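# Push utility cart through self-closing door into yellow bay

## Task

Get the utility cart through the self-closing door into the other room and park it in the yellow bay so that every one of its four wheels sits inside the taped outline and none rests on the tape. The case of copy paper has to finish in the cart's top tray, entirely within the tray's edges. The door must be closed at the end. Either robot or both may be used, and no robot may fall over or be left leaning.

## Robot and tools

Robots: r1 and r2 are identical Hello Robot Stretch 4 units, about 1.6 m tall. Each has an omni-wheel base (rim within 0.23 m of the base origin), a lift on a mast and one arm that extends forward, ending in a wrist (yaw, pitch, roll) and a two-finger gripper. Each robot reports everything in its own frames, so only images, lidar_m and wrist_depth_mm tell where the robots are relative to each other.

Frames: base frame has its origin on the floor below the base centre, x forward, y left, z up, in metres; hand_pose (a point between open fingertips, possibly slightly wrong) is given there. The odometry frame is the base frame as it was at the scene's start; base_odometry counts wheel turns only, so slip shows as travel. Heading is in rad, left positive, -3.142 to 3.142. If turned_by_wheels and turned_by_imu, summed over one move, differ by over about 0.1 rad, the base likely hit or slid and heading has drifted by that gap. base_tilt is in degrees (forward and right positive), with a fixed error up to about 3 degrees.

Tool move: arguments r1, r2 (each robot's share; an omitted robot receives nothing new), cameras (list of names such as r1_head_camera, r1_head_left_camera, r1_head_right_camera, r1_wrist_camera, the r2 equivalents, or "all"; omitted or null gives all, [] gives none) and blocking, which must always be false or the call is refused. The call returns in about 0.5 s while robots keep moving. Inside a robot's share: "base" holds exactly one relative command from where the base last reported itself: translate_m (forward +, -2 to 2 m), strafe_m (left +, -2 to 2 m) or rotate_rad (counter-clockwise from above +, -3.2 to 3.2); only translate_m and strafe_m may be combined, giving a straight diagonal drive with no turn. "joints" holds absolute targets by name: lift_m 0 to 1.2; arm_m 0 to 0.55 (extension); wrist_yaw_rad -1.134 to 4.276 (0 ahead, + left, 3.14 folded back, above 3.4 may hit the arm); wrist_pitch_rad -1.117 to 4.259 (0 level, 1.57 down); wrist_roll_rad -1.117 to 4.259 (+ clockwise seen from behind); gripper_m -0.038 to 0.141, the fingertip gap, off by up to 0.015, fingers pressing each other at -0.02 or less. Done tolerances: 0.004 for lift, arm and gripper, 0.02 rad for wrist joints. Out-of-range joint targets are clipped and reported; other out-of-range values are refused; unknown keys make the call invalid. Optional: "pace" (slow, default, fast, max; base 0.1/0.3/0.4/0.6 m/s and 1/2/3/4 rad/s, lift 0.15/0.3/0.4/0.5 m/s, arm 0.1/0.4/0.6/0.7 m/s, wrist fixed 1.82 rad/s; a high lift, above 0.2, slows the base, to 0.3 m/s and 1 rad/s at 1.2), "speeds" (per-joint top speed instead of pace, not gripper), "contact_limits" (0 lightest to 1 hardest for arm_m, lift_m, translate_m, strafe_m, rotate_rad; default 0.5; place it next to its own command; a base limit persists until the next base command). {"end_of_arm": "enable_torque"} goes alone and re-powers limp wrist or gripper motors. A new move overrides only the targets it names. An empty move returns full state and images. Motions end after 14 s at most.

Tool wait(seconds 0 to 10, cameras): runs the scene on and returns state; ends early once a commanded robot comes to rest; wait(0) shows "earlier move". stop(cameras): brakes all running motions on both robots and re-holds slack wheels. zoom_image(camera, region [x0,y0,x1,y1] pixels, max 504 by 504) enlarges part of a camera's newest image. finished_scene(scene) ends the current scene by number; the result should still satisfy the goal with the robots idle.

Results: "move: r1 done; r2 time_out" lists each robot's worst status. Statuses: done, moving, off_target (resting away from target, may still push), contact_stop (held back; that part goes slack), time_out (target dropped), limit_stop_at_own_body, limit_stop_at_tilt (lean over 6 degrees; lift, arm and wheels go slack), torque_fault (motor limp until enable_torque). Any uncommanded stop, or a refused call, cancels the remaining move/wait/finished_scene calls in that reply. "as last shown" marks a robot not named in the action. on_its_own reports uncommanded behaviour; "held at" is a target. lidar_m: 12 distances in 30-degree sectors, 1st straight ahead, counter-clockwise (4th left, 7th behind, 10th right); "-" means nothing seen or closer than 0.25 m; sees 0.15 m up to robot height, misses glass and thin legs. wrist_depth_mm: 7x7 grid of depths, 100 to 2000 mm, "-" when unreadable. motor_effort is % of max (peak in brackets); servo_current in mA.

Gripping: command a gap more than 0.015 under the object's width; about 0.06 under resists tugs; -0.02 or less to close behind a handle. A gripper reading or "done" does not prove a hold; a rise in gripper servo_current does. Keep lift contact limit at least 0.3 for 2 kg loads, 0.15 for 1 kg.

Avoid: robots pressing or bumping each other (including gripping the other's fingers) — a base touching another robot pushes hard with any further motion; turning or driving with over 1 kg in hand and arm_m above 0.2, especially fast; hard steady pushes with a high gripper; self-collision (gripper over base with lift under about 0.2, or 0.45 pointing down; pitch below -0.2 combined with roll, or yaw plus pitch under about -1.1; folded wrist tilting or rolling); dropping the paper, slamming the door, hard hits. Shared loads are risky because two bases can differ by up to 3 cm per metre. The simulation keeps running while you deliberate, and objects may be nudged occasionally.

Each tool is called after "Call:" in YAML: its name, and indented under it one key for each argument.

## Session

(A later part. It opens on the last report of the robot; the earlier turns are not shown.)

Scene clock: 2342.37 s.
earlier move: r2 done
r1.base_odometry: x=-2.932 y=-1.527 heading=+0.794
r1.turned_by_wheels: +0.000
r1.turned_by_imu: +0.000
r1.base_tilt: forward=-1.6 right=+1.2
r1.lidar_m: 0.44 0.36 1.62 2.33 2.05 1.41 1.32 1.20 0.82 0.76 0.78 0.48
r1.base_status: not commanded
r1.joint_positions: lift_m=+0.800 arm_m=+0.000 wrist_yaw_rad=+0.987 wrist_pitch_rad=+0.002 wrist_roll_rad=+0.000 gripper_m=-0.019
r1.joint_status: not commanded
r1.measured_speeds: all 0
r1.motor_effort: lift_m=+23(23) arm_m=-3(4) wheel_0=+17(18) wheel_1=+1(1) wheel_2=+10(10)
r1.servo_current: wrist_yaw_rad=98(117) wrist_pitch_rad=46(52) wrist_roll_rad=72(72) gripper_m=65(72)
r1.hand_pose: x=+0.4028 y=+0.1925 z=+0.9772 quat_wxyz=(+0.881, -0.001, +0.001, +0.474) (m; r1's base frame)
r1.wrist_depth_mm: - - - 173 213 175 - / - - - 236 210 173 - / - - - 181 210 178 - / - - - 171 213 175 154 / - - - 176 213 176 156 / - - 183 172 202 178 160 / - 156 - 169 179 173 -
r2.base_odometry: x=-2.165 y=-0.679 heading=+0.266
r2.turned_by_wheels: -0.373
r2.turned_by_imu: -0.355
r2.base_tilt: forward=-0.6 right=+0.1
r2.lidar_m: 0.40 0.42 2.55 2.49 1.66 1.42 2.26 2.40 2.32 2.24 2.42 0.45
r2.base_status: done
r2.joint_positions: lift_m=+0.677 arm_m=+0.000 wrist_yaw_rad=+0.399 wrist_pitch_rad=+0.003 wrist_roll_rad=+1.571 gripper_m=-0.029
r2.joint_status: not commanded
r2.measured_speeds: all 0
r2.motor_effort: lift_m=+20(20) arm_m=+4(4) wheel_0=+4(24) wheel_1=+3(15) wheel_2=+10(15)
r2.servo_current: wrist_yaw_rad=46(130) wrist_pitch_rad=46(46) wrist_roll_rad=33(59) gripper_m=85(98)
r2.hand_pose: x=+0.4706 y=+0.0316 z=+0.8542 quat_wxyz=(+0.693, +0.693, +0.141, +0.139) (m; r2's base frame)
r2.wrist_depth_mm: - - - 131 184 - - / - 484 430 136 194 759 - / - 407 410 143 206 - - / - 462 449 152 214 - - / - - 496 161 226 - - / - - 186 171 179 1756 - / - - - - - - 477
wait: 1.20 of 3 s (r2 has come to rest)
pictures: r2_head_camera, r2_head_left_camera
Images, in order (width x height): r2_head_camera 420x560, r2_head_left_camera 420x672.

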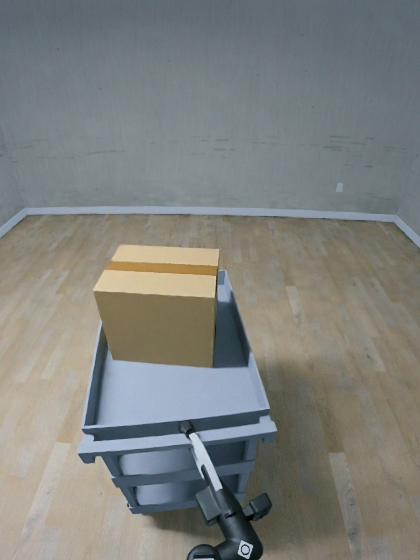

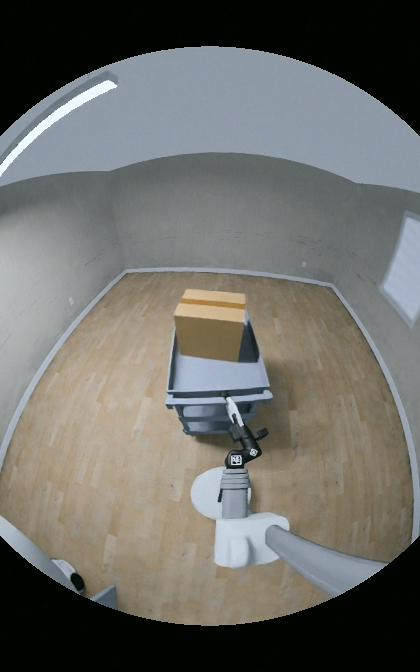

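Call:
move:
  r2: {"joints":{"gripper_m":0.11}}
  blocking: false
  cameras: []

Call:
wait:
  seconds: 2
  cameras: []

Call:
move:
  r2: {"base":{"translate_m":-0.2}}
  blocking: false
  cameras: []

Call:
wait:
  seconds: 3
  cameras: []

Call:
move:
  r2: {"base":{"rotate_rad":3.1416}}
  blocking: false
  cameras: []

Call:
wait:
  seconds: 6
  cameras: ["r2_head_camera","r2_head_left_camera"]

Scene clock: 2367.77 s.
move: r2 moving
r1: as last shown
r1.lidar_m: 0.42 0.38 1.61 2.37 2.04 1.42 1.31 1.22 0.80 0.75 0.76 0.49
r1.motor_effort: lift_m=+23(23) arm_m=-4(4) wheel_0=+17(18) wheel_1=+1(1) wheel_2=+10(10)
r1.servo_current: wrist_yaw_rad=91(111) wrist_pitch_rad=46(46) wrist_roll_rad=46(59) gripper_m=65(72)
r1.wrist_depth_mm: - - - 173 213 175 - / - - - 235 209 173 - / - - - 182 211 179 - / - - - 172 212 175 155 / - - - 176 213 176 156 / - - 183 171 202 177 160 / - 157 - 170 179 173 -
r2.base_odometry: x=-2.165 y=-0.679 heading=+0.266
r2.turned_by_wheels: +0.000
r2.turned_by_imu: +0.000
r2.base_tilt: forward=-0.7 right=+0.1
r2.lidar_m: 0.41 0.41 2.55 2.50 1.70 1.42 2.27 2.38 2.31 2.25 2.43 0.45
r2.base_status: not commanded
r2.joint_positions: lift_m=+0.677 arm_m=+0.000 wrist_yaw_rad=+0.399 wrist_pitch_rad=+0.003 wrist_roll_rad=+1.571 gripper_m=-0.003
r2.joint_status: gripper_m moving
r2.measured_speeds: translate_m=-0.001 strafe_m=+0.000 rotate_rad=-0.002 lift_m=+0.000 arm_m=+0.000 wrist_yaw_rad=+0.000 wrist_pitch_rad=+0.000 wrist_roll_rad=+0.000
r2.motor_effort: lift_m=+20(20) arm_m=+4(4) wheel_0=+4(5) wheel_1=+3(3) wheel_2=+6(10)
r2.servo_current: wrist_yaw_rad=39(52) wrist_pitch_rad=39(46) wrist_roll_rad=39(52) gripper_m=78(85)
r2.hand_pose: x=+0.4706 y=+0.0316 z=+0.8542 quat_wxyz=(+0.693, +0.693, +0.141, +0.139) (m; r2's base frame)
r2.wrist_depth_mm: - - - 134 187 - - / - 504 442 140 196 778 - / - 421 413 148 206 - - / - 469 452 155 216 - - / - - 500 164 229 - - / - - 190 172 177 1808 - / - - - - - 1537 484
pictures: none
No camera images: "cameras" was empty.

Scene clock: 2369.37 s.
earlier move: r2 done
r1.base_odometry: x=-2.932 y=-1.527 heading=+0.794
r1.turned_by_wheels: +0.000
r1.turned_by_imu: +0.000
r1.base_tilt: forward=-1.6 right=+1.2
r1.lidar_m: 0.42 0.39 1.61 2.36 2.04 1.40 1.32 1.22 0.82 0.75 0.78 0.48
r1.base_status: not commanded
r1.joint_positions: lift_m=+0.800 arm_m=+0.000 wrist_yaw_rad=+0.987 wrist_pitch_rad=+0.002 wrist_roll_rad=+0.000 gripper_m=-0.019
r1.joint_status: not commanded
r1.measured_speeds: all 0
r1.motor_effort: lift_m=+23(23) arm_m=-3(4) wheel_0=+17(18) wheel_1=+1(1) wheel_2=+10(10)
r1.servo_current: wrist_yaw_rad=104(124) wrist_pitch_rad=33(46) wrist_roll_rad=65(65) gripper_m=65(72)
r1.hand_pose: x=+0.4028 y=+0.1925 z=+0.9772 quat_wxyz=(+0.881, -0.001, +0.001, +0.474) (m; r1's base frame)
r1.wrist_depth_mm: - - - 174 213 176 - / - - - 236 210 173 - / - - - 181 211 179 - / - - - 172 213 175 155 / - - - 177 213 176 156 / - - 183 171 202 177 160 / - 156 - 170 179 173 -
r2.base_odometry: x=-2.165 y=-0.679 heading=+0.265
r2.turned_by_wheels: +0.000
r2.turned_by_imu: +0.000
r2.base_tilt: forward=-0.8 right=+0.1
r2.lidar_m: 0.43 0.41 2.53 2.48 1.69 1.41 2.27 2.38 2.33 2.24 2.43 0.42
r2.base_status: not commanded
r2.joint_positions: lift_m=+0.677 arm_m=+0.000 wrist_yaw_rad=+0.399 wrist_pitch_rad=+0.003 wrist_roll_rad=+1.571 gripper_m=+0.110
r2.joint_status: all done
r2.measured_speeds: all 0
r2.motor_effort: lift_m=+20(20) arm_m=+3(4) wheel_0=+4(5) wheel_1=+3(3) wheel_2=+3(10)
r2.servo_current: wrist_yaw_rad=46(59) wrist_pitch_rad=46(46) wrist_roll_rad=46(59) gripper_m=46(143)
r2.hand_pose: x=+0.4706 y=+0.0316 z=+0.8542 quat_wxyz=(+0.693, +0.693, +0.141, +0.139) (m; r2's base frame)
r2.wrist_depth_mm: - - - 136 190 - - / - 580 449 143 198 - - / - 421 415 150 208 778 - / - - 455 158 219 - - / - - 500 167 231 - - / - - 191 175 177 1708 - / - - - - 254 1661 492
wait: 1.60 of 2 s (r2 has come to rest)
pictures: none
No camera images: "cameras" was empty.

Scene clock: 2369.87 s.
move: r2 moving
r1: as last shown
r1.lidar_m: 0.41 0.38 1.59 2.37 2.05 1.40 1.31 1.21 0.84 0.76 0.76 0.50
r1.motor_effort: lift_m=+23(23) arm_m=-4(4) wheel_0=+17(17) wheel_1=+1(1) wheel_2=+10(10)
r1.servo_current: wrist_yaw_rad=85(111) wrist_pitch_rad=33(52) wrist_roll_rad=59(65) gripper_m=65(65)
r1.wrist_depth_mm: - - - 174 213 176 - / - - - 236 210 173 - / - - - 182 210 178 - / - - - 171 212 175 155 / - - - 176 214 176 156 / - - 183 171 202 177 160 / - 157 - 170 178 173 -
r2.base_odometry: x=-2.195 y=-0.687 heading=+0.265
r2.turned_by_wheels: +0.000
r2.turned_by_imu: +0.000
r2.base_tilt: forward=-0.7 right=+0.0
r2.lidar_m: 0.43 0.43 2.55 2.50 1.65 1.38 2.25 2.33 2.30 2.25 2.41 0.48
r2.base_status: translate_m moving
r2.joint_positions: lift_m=+0.677 arm_m=+0.000 wrist_yaw_rad=+0.399 wrist_pitch_rad=+0.003 wrist_roll_rad=+1.571 gripper_m=+0.110
r2.joint_status: not commanded
r2.measured_speeds: translate_m=-0.122 strafe_m=+0.000 rotate_rad=+0.000 lift_m=+0.000 arm_m=+0.000 wrist_yaw_rad=+0.000 wrist_pitch_rad=+0.000 wrist_roll_rad=+0.000
r2.motor_effort: lift_m=+19(20) arm_m=+4(4) wheel_0=-7(7) wheel_1=-7(8) wheel_2=+12(12)
r2.servo_current: wrist_yaw_rad=46(59) wrist_pitch_rad=33(46) wrist_roll_rad=33(52) gripper_m=52(52)
r2.hand_pose: x=+0.4706 y=+0.0316 z=+0.8542 quat_wxyz=(+0.693, +0.693, +0.141, +0.139) (m; r2's base frame)
r2.wrist_depth_mm: - - - 161 213 741 - / - - 459 171 224 778 - / - 449 442 179 236 842 - / - - 484 187 254 - - / - - 525 197 263 - - / - - 198 204 193 549 - / - - - - - 1756 480
pictures: none
No camera images: "cameras" was empty.

Scene clock: 2371.43 s.
earlier move: r2 done
r1.base_odometry: x=-2.932 y=-1.527 heading=+0.794
r1.turned_by_wheels: +0.000
r1.turned_by_imu: +0.000
r1.base_tilt: forward=-1.6 right=+1.2
r1.lidar_m: 0.43 0.39 1.47 2.35 2.02 1.39 1.32 1.23 0.82 0.76 0.78 0.49
r1.base_status: not commanded
r1.joint_positions: lift_m=+0.800 arm_m=+0.000 wrist_yaw_rad=+0.987 wrist_pitch_rad=+0.002 wrist_roll_rad=+0.000 gripper_m=-0.019
r1.joint_status: not commanded
r1.measured_speeds: all 0
r1.on_its_own: wrist_yaw_rad is at rest, and its servo_current (111 mA) is outside its rest range (0 to 104 mA)
r1.motor_effort: lift_m=+23(23) arm_m=-3(4) wheel_0=+17(18) wheel_1=+1(1) wheel_2=+10(10)
r1.servo_current: wrist_yaw_rad=111(117) wrist_pitch_rad=39(52) wrist_roll_rad=33(65) gripper_m=72(72)
r1.hand_pose: x=+0.4028 y=+0.1925 z=+0.9772 quat_wxyz=(+0.881, -0.001, +0.001, +0.474) (m; r1's base frame)
r1.wrist_depth_mm: - - - 173 213 175 - / - - - 236 210 174 - / - - - 181 211 178 - / - - - 171 211 175 155 / - - - 177 214 177 156 / - - 183 171 202 177 160 / - 157 - 169 179 173 -
r2.base_odometry: x=-2.358 y=-0.732 heading=+0.265
r2.turned_by_wheels: +0.000
r2.turned_by_imu: +0.000
r2.base_tilt: forward=-0.7 right=+0.1
r2.lidar_m: 0.60 0.63 2.57 2.49 1.47 1.22 2.07 2.16 2.29 2.24 2.39 0.65
r2.base_status: done
r2.joint_positions: lift_m=+0.677 arm_m=+0.000 wrist_yaw_rad=+0.399 wrist_pitch_rad=+0.003 wrist_roll_rad=+1.571 gripper_m=+0.110
r2.joint_status: not commanded
r2.measured_speeds: all 0
r2.motor_effort: lift_m=+19(20) arm_m=+3(4) wheel_0=-2(12) wheel_1=-3(9) wheel_2=+2(13)
r2.servo_current: wrist_yaw_rad=46(59) wrist_pitch_rad=46(52) wrist_roll_rad=52(59) gripper_m=46(59)
r2.hand_pose: x=+0.4706 y=+0.0316 z=+0.8542 quat_wxyz=(+0.693, +0.693, +0.141, +0.139) (m; r2's base frame)
r2.wrist_depth_mm: - - - 366 - - - / - - 591 384 - - - / - - 615 399 - - 407 / - - 683 427 - - 430 / - - - 449 - - 452 / - - 195 462 191 496 480 / - - - - - 1708 1205
wait: 1.57 of 3 s (r2 has come to rest)
pictures: none
No camera images: "cameras" was empty.

Scene clock: 2371.93 s.
move: r2 moving
r1.base_odometry: x=-2.932 y=-1.527 heading=+0.794
r1.turned_by_wheels: +0.000
r1.turned_by_imu: +0.000
r1.base_tilt: forward=-1.6 right=+1.2
r1.lidar_m: 0.42 0.36 1.49 2.33 2.03 1.42 1.31 1.20 0.83 0.76 0.78 0.50
r1.base_status: not commanded
r1.joint_positions: lift_m=+0.800 arm_m=+0.000 wrist_yaw_rad=+0.987 wrist_pitch_rad=+0.002 wrist_roll_rad=+0.000 gripper_m=-0.019
r1.joint_status: not commanded
r1.measured_speeds: all 0
r1.motor_effort: lift_m=+23(23) arm_m=-4(4) wheel_0=+17(17) wheel_1=+1(1) wheel_2=+10(10)
r1.servo_current: wrist_yaw_rad=78(111) wrist_pitch_rad=39(52) wrist_roll_rad=46(65) gripper_m=65(72)
r1.hand_pose: x=+0.4028 y=+0.1925 z=+0.9772 quat_wxyz=(+0.881, -0.001, +0.001, +0.474) (m; r1's base frame)
r1.wrist_depth_mm: - - - 174 213 175 - / - - - 236 209 173 - / - - - 182 211 178 - / - - - 172 212 175 155 / - - - 177 213 176 156 / - - 183 171 202 177 160 / - 157 - 169 179 173 -
r2.base_odometry: x=-2.358 y=-0.732 heading=+0.518
r2.turned_by_wheels: +0.252
r2.turned_by_imu: +0.245
r2.base_tilt: forward=-0.7 right=+0.0
r2.lidar_m: 0.59 2.80 2.50 2.51 1.22 1.53 2.06 2.44 2.24 2.25 2.71 0.61
r2.base_status: rotate_rad moving
r2.joint_positions: lift_m=+0.677 arm_m=+0.000 wrist_yaw_rad=+0.399 wrist_pitch_rad=+0.003 wrist_roll_rad=+1.571 gripper_m=+0.110
r2.joint_status: not commanded
r2.measured_speeds: translate_m=+0.000 strafe_m=+0.002 rotate_rad=+0.979 lift_m=+0.000 arm_m=+0.000 wrist_yaw_rad=+0.000 wrist_pitch_rad=+0.000 wrist_roll_rad=+0.000
r2.motor_effort: lift_m=+19(19) arm_m=+3(4) wheel_0=-5(10) wheel_1=-9(9) wheel_2=-11(12)
r2.servo_current: wrist_yaw_rad=46(52) wrist_pitch_rad=39(52) wrist_roll_rad=46(52) gripper_m=52(52)
r2.hand_pose: x=+0.4706 y=+0.0316 z=+0.8542 quat_wxyz=(+0.693, +0.693, +0.141, +0.139) (m; r2's base frame)
r2.wrist_depth_mm: - - 554 345 - - - / - - 621 370 960 - - / - - - 407 - - 421 / - - - 449 477 1397 462 / - - - - - 1708 1205 / - - 195 - 193 1499 1205 / - - - - - 1708 1182
pictures: none
No camera images: "cameras" was empty.

Scene clock: 2374.30 s.
earlier move: r2 done
r1.base_odometry: x=-2.932 y=-1.527 heading=+0.794
r1.turned_by_wheels: +0.000
r1.turned_by_imu: +0.000
r1.base_tilt: forward=-1.6 right=+1.2
r1.lidar_m: 0.42 0.35 1.40 2.32 2.06 1.39 1.31 1.23 0.81 0.75 0.76 0.48
r1.base_status: not commanded
r1.joint_positions: lift_m=+0.800 arm_m=+0.000 wrist_yaw_rad=+0.987 wrist_pitch_rad=+0.002 wrist_roll_rad=+0.000 gripper_m=-0.019
r1.joint_status: not commanded
r1.measured_speeds: all 0
r1.motor_effort: lift_m=+23(23) arm_m=-4(4) wheel_0=+17(18) wheel_1=+1(1) wheel_2=+10(10)
r1.servo_current: wrist_yaw_rad=98(117) wrist_pitch_rad=39(52) wrist_roll_rad=46(65) gripper_m=59(72)
r1.hand_pose: x=+0.4028 y=+0.1925 z=+0.9772 quat_wxyz=(+0.881, -0.001, +0.001, +0.474) (m; r1's base frame)
r1.wrist_depth_mm: - - - 173 213 176 - / - - - 236 210 173 - / - - - 181 211 178 - / - - - 172 212 175 154 / - - - 176 213 176 156 / - - 182 171 202 177 160 / - 157 - 170 179 173 -
r2.base_odometry: x=-2.358 y=-0.732 heading=-2.877
r2.turned_by_wheels: +2.888
r2.turned_by_imu: +2.812
r2.base_tilt: forward=-0.7 right=+0.1
r2.lidar_m: 2.05 2.15 2.30 2.25 2.38 3.35 0.62 0.62 2.55 2.51 1.51 1.23
r2.base_status: done
r2.joint_positions: lift_m=+0.677 arm_m=+0.000 wrist_yaw_rad=+0.399 wrist_pitch_rad=+0.003 wrist_roll_rad=+1.571 gripper_m=+0.110
r2.joint_status: not commanded
r2.measured_speeds: all 0
r2.motor_effort: lift_m=+19(19) arm_m=-3(4) wheel_0=-3(11) wheel_1=-1(10) wheel_2=-5(13)
r2.servo_current: wrist_yaw_rad=52(59) wrist_pitch_rad=39(52) wrist_roll_rad=46(59) gripper_m=59(59)
r2.hand_pose: x=+0.4706 y=+0.0316 z=+0.8542 quat_wxyz=(+0.693, +0.693, +0.141, +0.139) (m; r2's base frame)
r2.wrist_depth_mm: - - - - - 1708 1160 / 1708 - - - - 1708 1182 / - - - - - 1618 1182 / - - - - - 1708 1182 / - - - - - 1708 1205 / - - 198 - 193 1537 1205 / - - - - - 1708 1182
wait: 2.37 of 6 s (r2 has come to rest)
pictures: r2_head_camera, r2_head_left_camera
Images, in order (width x height): r2_head_camera 420x560, r2_head_left_camera 420x672.

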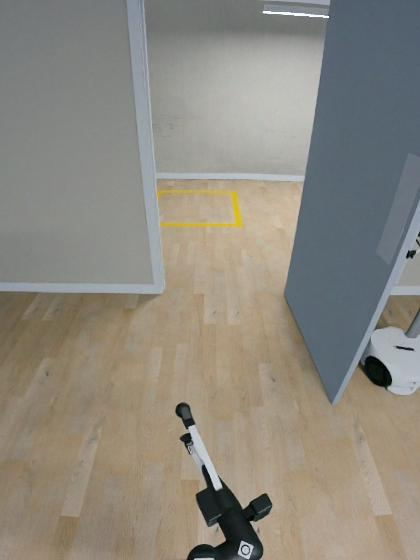

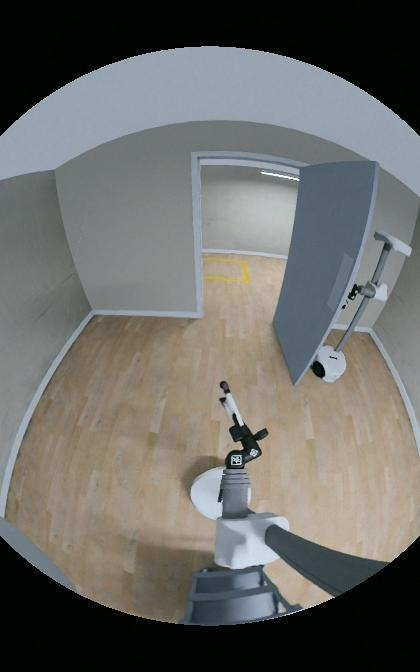

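Call:
move:
  r2: {"base":{"rotate_rad":3.19}}
  blocking: false
  cameras: []

Call:
wait:
  seconds: 6
  cameras: []

Call:
move:
  r2: {"base":{"strafe_m":0.08}}
  blocking: false
  cameras: []

Call:
wait:
  seconds: 3
  cameras: ["r2_head_camera","r2_wrist_camera"]

Scene clock: 2395.77 s.
move: r2 moving
r1: as last shown
r1.lidar_m: 0.42 0.38 1.47 2.34 2.02 1.39 1.32 1.21 0.82 0.76 0.78 0.50
r1.motor_effort: lift_m=+23(23) arm_m=-4(4) wheel_0=+17(17) wheel_1=+1(1) wheel_2=+10(10)
r1.servo_current: wrist_yaw_rad=98(117) wrist_pitch_rad=46(52) wrist_roll_rad=59(59) gripper_m=59(72)
r1.wrist_depth_mm: - - - 173 213 176 - / - - - 236 210 173 - / - - - 182 211 178 - / - - - 172 213 175 155 / - - - 176 213 176 156 / - - 183 171 202 177 160 / - 156 - 169 179 173 -
r2.base_odometry: x=-2.358 y=-0.732 heading=-2.624
r2.turned_by_wheels: +0.253
r2.turned_by_imu: +0.246
r2.base_tilt: forward=-0.7 right=+0.1
r2.lidar_m: 2.06 2.43 2.25 2.26 2.69 0.61 0.60 2.83 2.50 2.51 1.21 1.44
r2.base_status: rotate_rad moving
r2.joint_positions: lift_m=+0.677 arm_m=+0.000 wrist_yaw_rad=+0.399 wrist_pitch_rad=+0.003 wrist_roll_rad=+1.571 gripper_m=+0.110
r2.joint_status: not commanded
r2.measured_speeds: translate_m=-0.001 strafe_m=+0.002 rotate_rad=+0.975 lift_m=+0.000 arm_m=+0.000 wrist_yaw_rad=+0.000 wrist_pitch_rad=+0.000 wrist_roll_rad=+0.000
r2.motor_effort: lift_m=+19(19) arm_m=-4(4) wheel_0=-9(10) wheel_1=-9(10) wheel_2=-12(12)
r2.servo_current: wrist_yaw_rad=33(52) wrist_pitch_rad=46(46) wrist_roll_rad=39(59) gripper_m=39(52)
r2.hand_pose: x=+0.4706 y=+0.0316 z=+0.8542 quat_wxyz=(+0.693, +0.693, +0.141, +0.139) (m; r2's base frame)
r2.wrist_depth_mm: - - - - - 1576 1182 / - - - - - 1661 1205 / - - - - - 1708 1182 / - - - - - 1708 1182 / - - - - - 1756 1182 / - - 198 - 193 1499 1182 / - - - - - 1756 1182
pictures: none
No camera images: "cameras" was empty.

Scene clock: 2398.17 s.
earlier move: r2 done
r1.base_odometry: x=-2.932 y=-1.527 heading=+0.794
r1.turned_by_wheels: +0.000
r1.turned_by_imu: +0.000
r1.base_tilt: forward=-1.5 right=+1.2
r1.lidar_m: 0.42 0.38 1.49 2.36 2.05 1.41 1.30 1.22 0.82 0.77 0.77 0.48
r1.base_status: not commanded
r1.joint_positions: lift_m=+0.800 arm_m=+0.000 wrist_yaw_rad=+0.987 wrist_pitch_rad=+0.002 wrist_roll_rad=+0.000 gripper_m=-0.019
r1.joint_status: not commanded
r1.measured_speeds: all 0
r1.motor_effort: lift_m=+23(23) arm_m=-4(4) wheel_0=+17(18) wheel_1=+1(1) wheel_2=+10(10)
r1.servo_current: wrist_yaw_rad=91(117) wrist_pitch_rad=39(52) wrist_roll_rad=46(72) gripper_m=72(72)
r1.hand_pose: x=+0.4028 y=+0.1925 z=+0.9772 quat_wxyz=(+0.881, -0.001, +0.001, +0.474) (m; r1's base frame)
r1.wrist_depth_mm: - - - 174 213 175 - / - - - 236 210 174 - / - - - 182 210 178 - / - - - 171 212 175 155 / - - - 177 215 176 156 / - - 183 171 201 177 159 / - 156 - 170 178 173 -
r2.base_odometry: x=-2.358 y=-0.731 heading=+0.312
r2.turned_by_wheels: +2.936
r2.turned_by_imu: +2.858
r2.base_tilt: forward=-0.7 right=+0.0
r2.lidar_m: 0.59 0.62 2.57 2.51 1.47 1.24 2.08 2.19 2.30 2.23 2.38 0.65
r2.base_status: done
r2.joint_positions: lift_m=+0.677 arm_m=+0.000 wrist_yaw_rad=+0.399 wrist_pitch_rad=+0.003 wrist_roll_rad=+1.571 gripper_m=+0.110
r2.joint_status: not commanded
r2.measured_speeds: all 0
r2.motor_effort: lift_m=+19(19) arm_m=-4(4) wheel_0=-2(11) wheel_1=-3(12) wheel_2=-3(13)
r2.servo_current: wrist_yaw_rad=33(59) wrist_pitch_rad=33(46) wrist_roll_rad=46(65) gripper_m=59(59)
r2.hand_pose: x=+0.4706 y=+0.0316 z=+0.8542 quat_wxyz=(+0.693, +0.693, +0.141, +0.139) (m; r2's base frame)
r2.wrist_depth_mm: - - - 366 - - - / - - 591 382 - - - / - - 621 402 - - 407 / - - 683 424 - - 430 / - - - 452 - - 455 / - - 195 462 191 500 488 / - - - - - 1756 1182
wait: 2.40 of 6 s (r2 has come to rest)
pictures: none
No camera images: "cameras" was empty.

Scene clock: 2398.67 s.
move: r2 moving
r1: as last shown
r1.base_tilt: forward=-1.6 right=+1.2
r1.lidar_m: 0.41 0.37 1.45 2.34 2.06 1.41 1.31 1.23 0.81 0.75 0.78 0.49
r1.motor_effort: lift_m=+23(23) arm_m=-4(4) wheel_0=+16(17) wheel_1=+1(1) wheel_2=+10(10)
r1.servo_current: wrist_yaw_rad=98(104) wrist_pitch_rad=46(46) wrist_roll_rad=39(59) gripper_m=65(72)
r1.wrist_depth_mm: - - - 173 213 175 - / - - - 236 209 173 - / - - - 181 211 178 - / - - - 171 212 175 154 / - - - 177 215 177 156 / - - 183 172 202 177 160 / - 157 - 169 179 173 -
r2.base_odometry: x=-2.369 y=-0.697 heading=+0.312
r2.turned_by_wheels: +0.000
r2.turned_by_imu: +0.000
r2.base_tilt: forward=-0.7 right=+0.1
r2.lidar_m: 0.58 0.61 2.54 2.48 1.48 1.20 2.10 2.15 2.34 2.28 2.43 0.64
r2.base_status: strafe_m moving
r2.joint_positions: lift_m=+0.677 arm_m=+0.000 wrist_yaw_rad=+0.399 wrist_pitch_rad=+0.003 wrist_roll_rad=+1.571 gripper_m=+0.110
r2.joint_status: not commanded
r2.measured_speeds: translate_m=+0.001 strafe_m=+0.141 rotate_rad=-0.003 lift_m=+0.000 arm_m=+0.000 wrist_yaw_rad=+0.000 wrist_pitch_rad=+0.000 wrist_roll_rad=+0.000
r2.motor_effort: lift_m=+19(19) arm_m=-3(4) wheel_0=-9(13) wheel_1=+12(12) wheel_2=+0(2)
r2.servo_current: wrist_yaw_rad=59(59) wrist_pitch_rad=39(39) wrist_roll_rad=52(59) gripper_m=52(52)
r2.hand_pose: x=+0.4706 y=+0.0316 z=+0.8542 quat_wxyz=(+0.693, +0.693, +0.141, +0.139) (m; r2's base frame)
r2.wrist_depth_mm: - - - 364 - - - / - - 574 377 - - - / - - 627 399 - - 404 / - - 676 421 - - 427 / - - - 445 - - 452 / - - 195 459 193 492 477 / - - - - - 1708 1182
pictures: none
No camera images: "cameras" was empty.

Scene clock: 2399.50 s.
earlier move: r2 done
r1.base_odometry: x=-2.932 y=-1.527 heading=+0.794
r1.turned_by_wheels: +0.000
r1.turned_by_imu: +0.000
r1.base_tilt: forward=-1.6 right=+1.2
r1.lidar_m: 0.42 0.36 1.43 2.39 2.06 1.41 1.31 1.20 0.83 0.76 0.77 0.48
r1.base_status: not commanded
r1.joint_positions: lift_m=+0.800 arm_m=+0.000 wrist_yaw_rad=+0.987 wrist_pitch_rad=+0.002 wrist_roll_rad=+0.000 gripper_m=-0.019
r1.joint_status: not commanded
r1.measured_speeds: all 0
r1.motor_effort: lift_m=+23(23) arm_m=-3(4) wheel_0=+17(17) wheel_1=+1(1) wheel_2=+10(10)
r1.servo_current: wrist_yaw_rad=104(130) wrist_pitch_rad=46(52) wrist_roll_rad=46(59) gripper_m=65(72)
r1.hand_pose: x=+0.4028 y=+0.1925 z=+0.9772 quat_wxyz=(+0.881, -0.001, +0.001, +0.474) (m; r1's base frame)
r1.wrist_depth_mm: - - - 174 213 175 - / - - - 236 209 173 - / - - - 181 209 178 - / - - - 172 212 175 154 / - - - 176 213 176 156 / - - 183 172 202 177 160 / - 157 - 169 178 173 -
r2.base_odometry: x=-2.382 y=-0.655 heading=+0.312
r2.turned_by_wheels: +0.000
r2.turned_by_imu: +0.000
r2.base_tilt: forward=-0.7 right=+0.1
r2.lidar_m: 0.57 0.63 2.48 2.42 1.44 1.19 2.05 2.17 2.37 2.31 2.49 0.63
r2.base_status: done
r2.joint_positions: lift_m=+0.677 arm_m=+0.000 wrist_yaw_rad=+0.399 wrist_pitch_rad=+0.003 wrist_roll_rad=+1.571 gripper_m=+0.110
r2.joint_status: not commanded
r2.measured_speeds: all 0
r2.motor_effort: lift_m=+19(19) arm_m=-4(4) wheel_0=-3(13) wheel_1=+2(12) wheel_2=+0(2)
r2.servo_current: wrist_yaw_rad=46(59) wrist_pitch_rad=39(46) wrist_roll_rad=52(59) gripper_m=52(59)
r2.hand_pose: x=+0.4706 y=+0.0316 z=+0.8542 quat_wxyz=(+0.693, +0.693, +0.141, +0.139) (m; r2's base frame)
r2.wrist_depth_mm: - - 559 357 - - - / - - 585 373 960 - - / - - 627 394 1008 - - / - - 691 415 - - 427 / - - - 442 - 549 452 / - - 194 397 191 1397 1182 / - - - - - 1756 1205
wait: 0.83 of 3 s (r2 has come to rest)
pictures: r2_head_camera, r2_wrist_camera
Images, in order (width x height): r2_head_camera 420x560, r2_wrist_camera 616x392.

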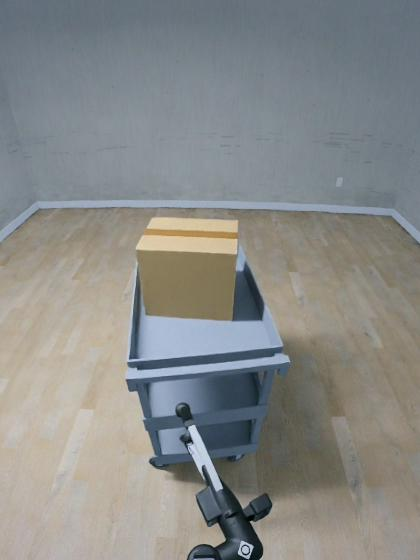

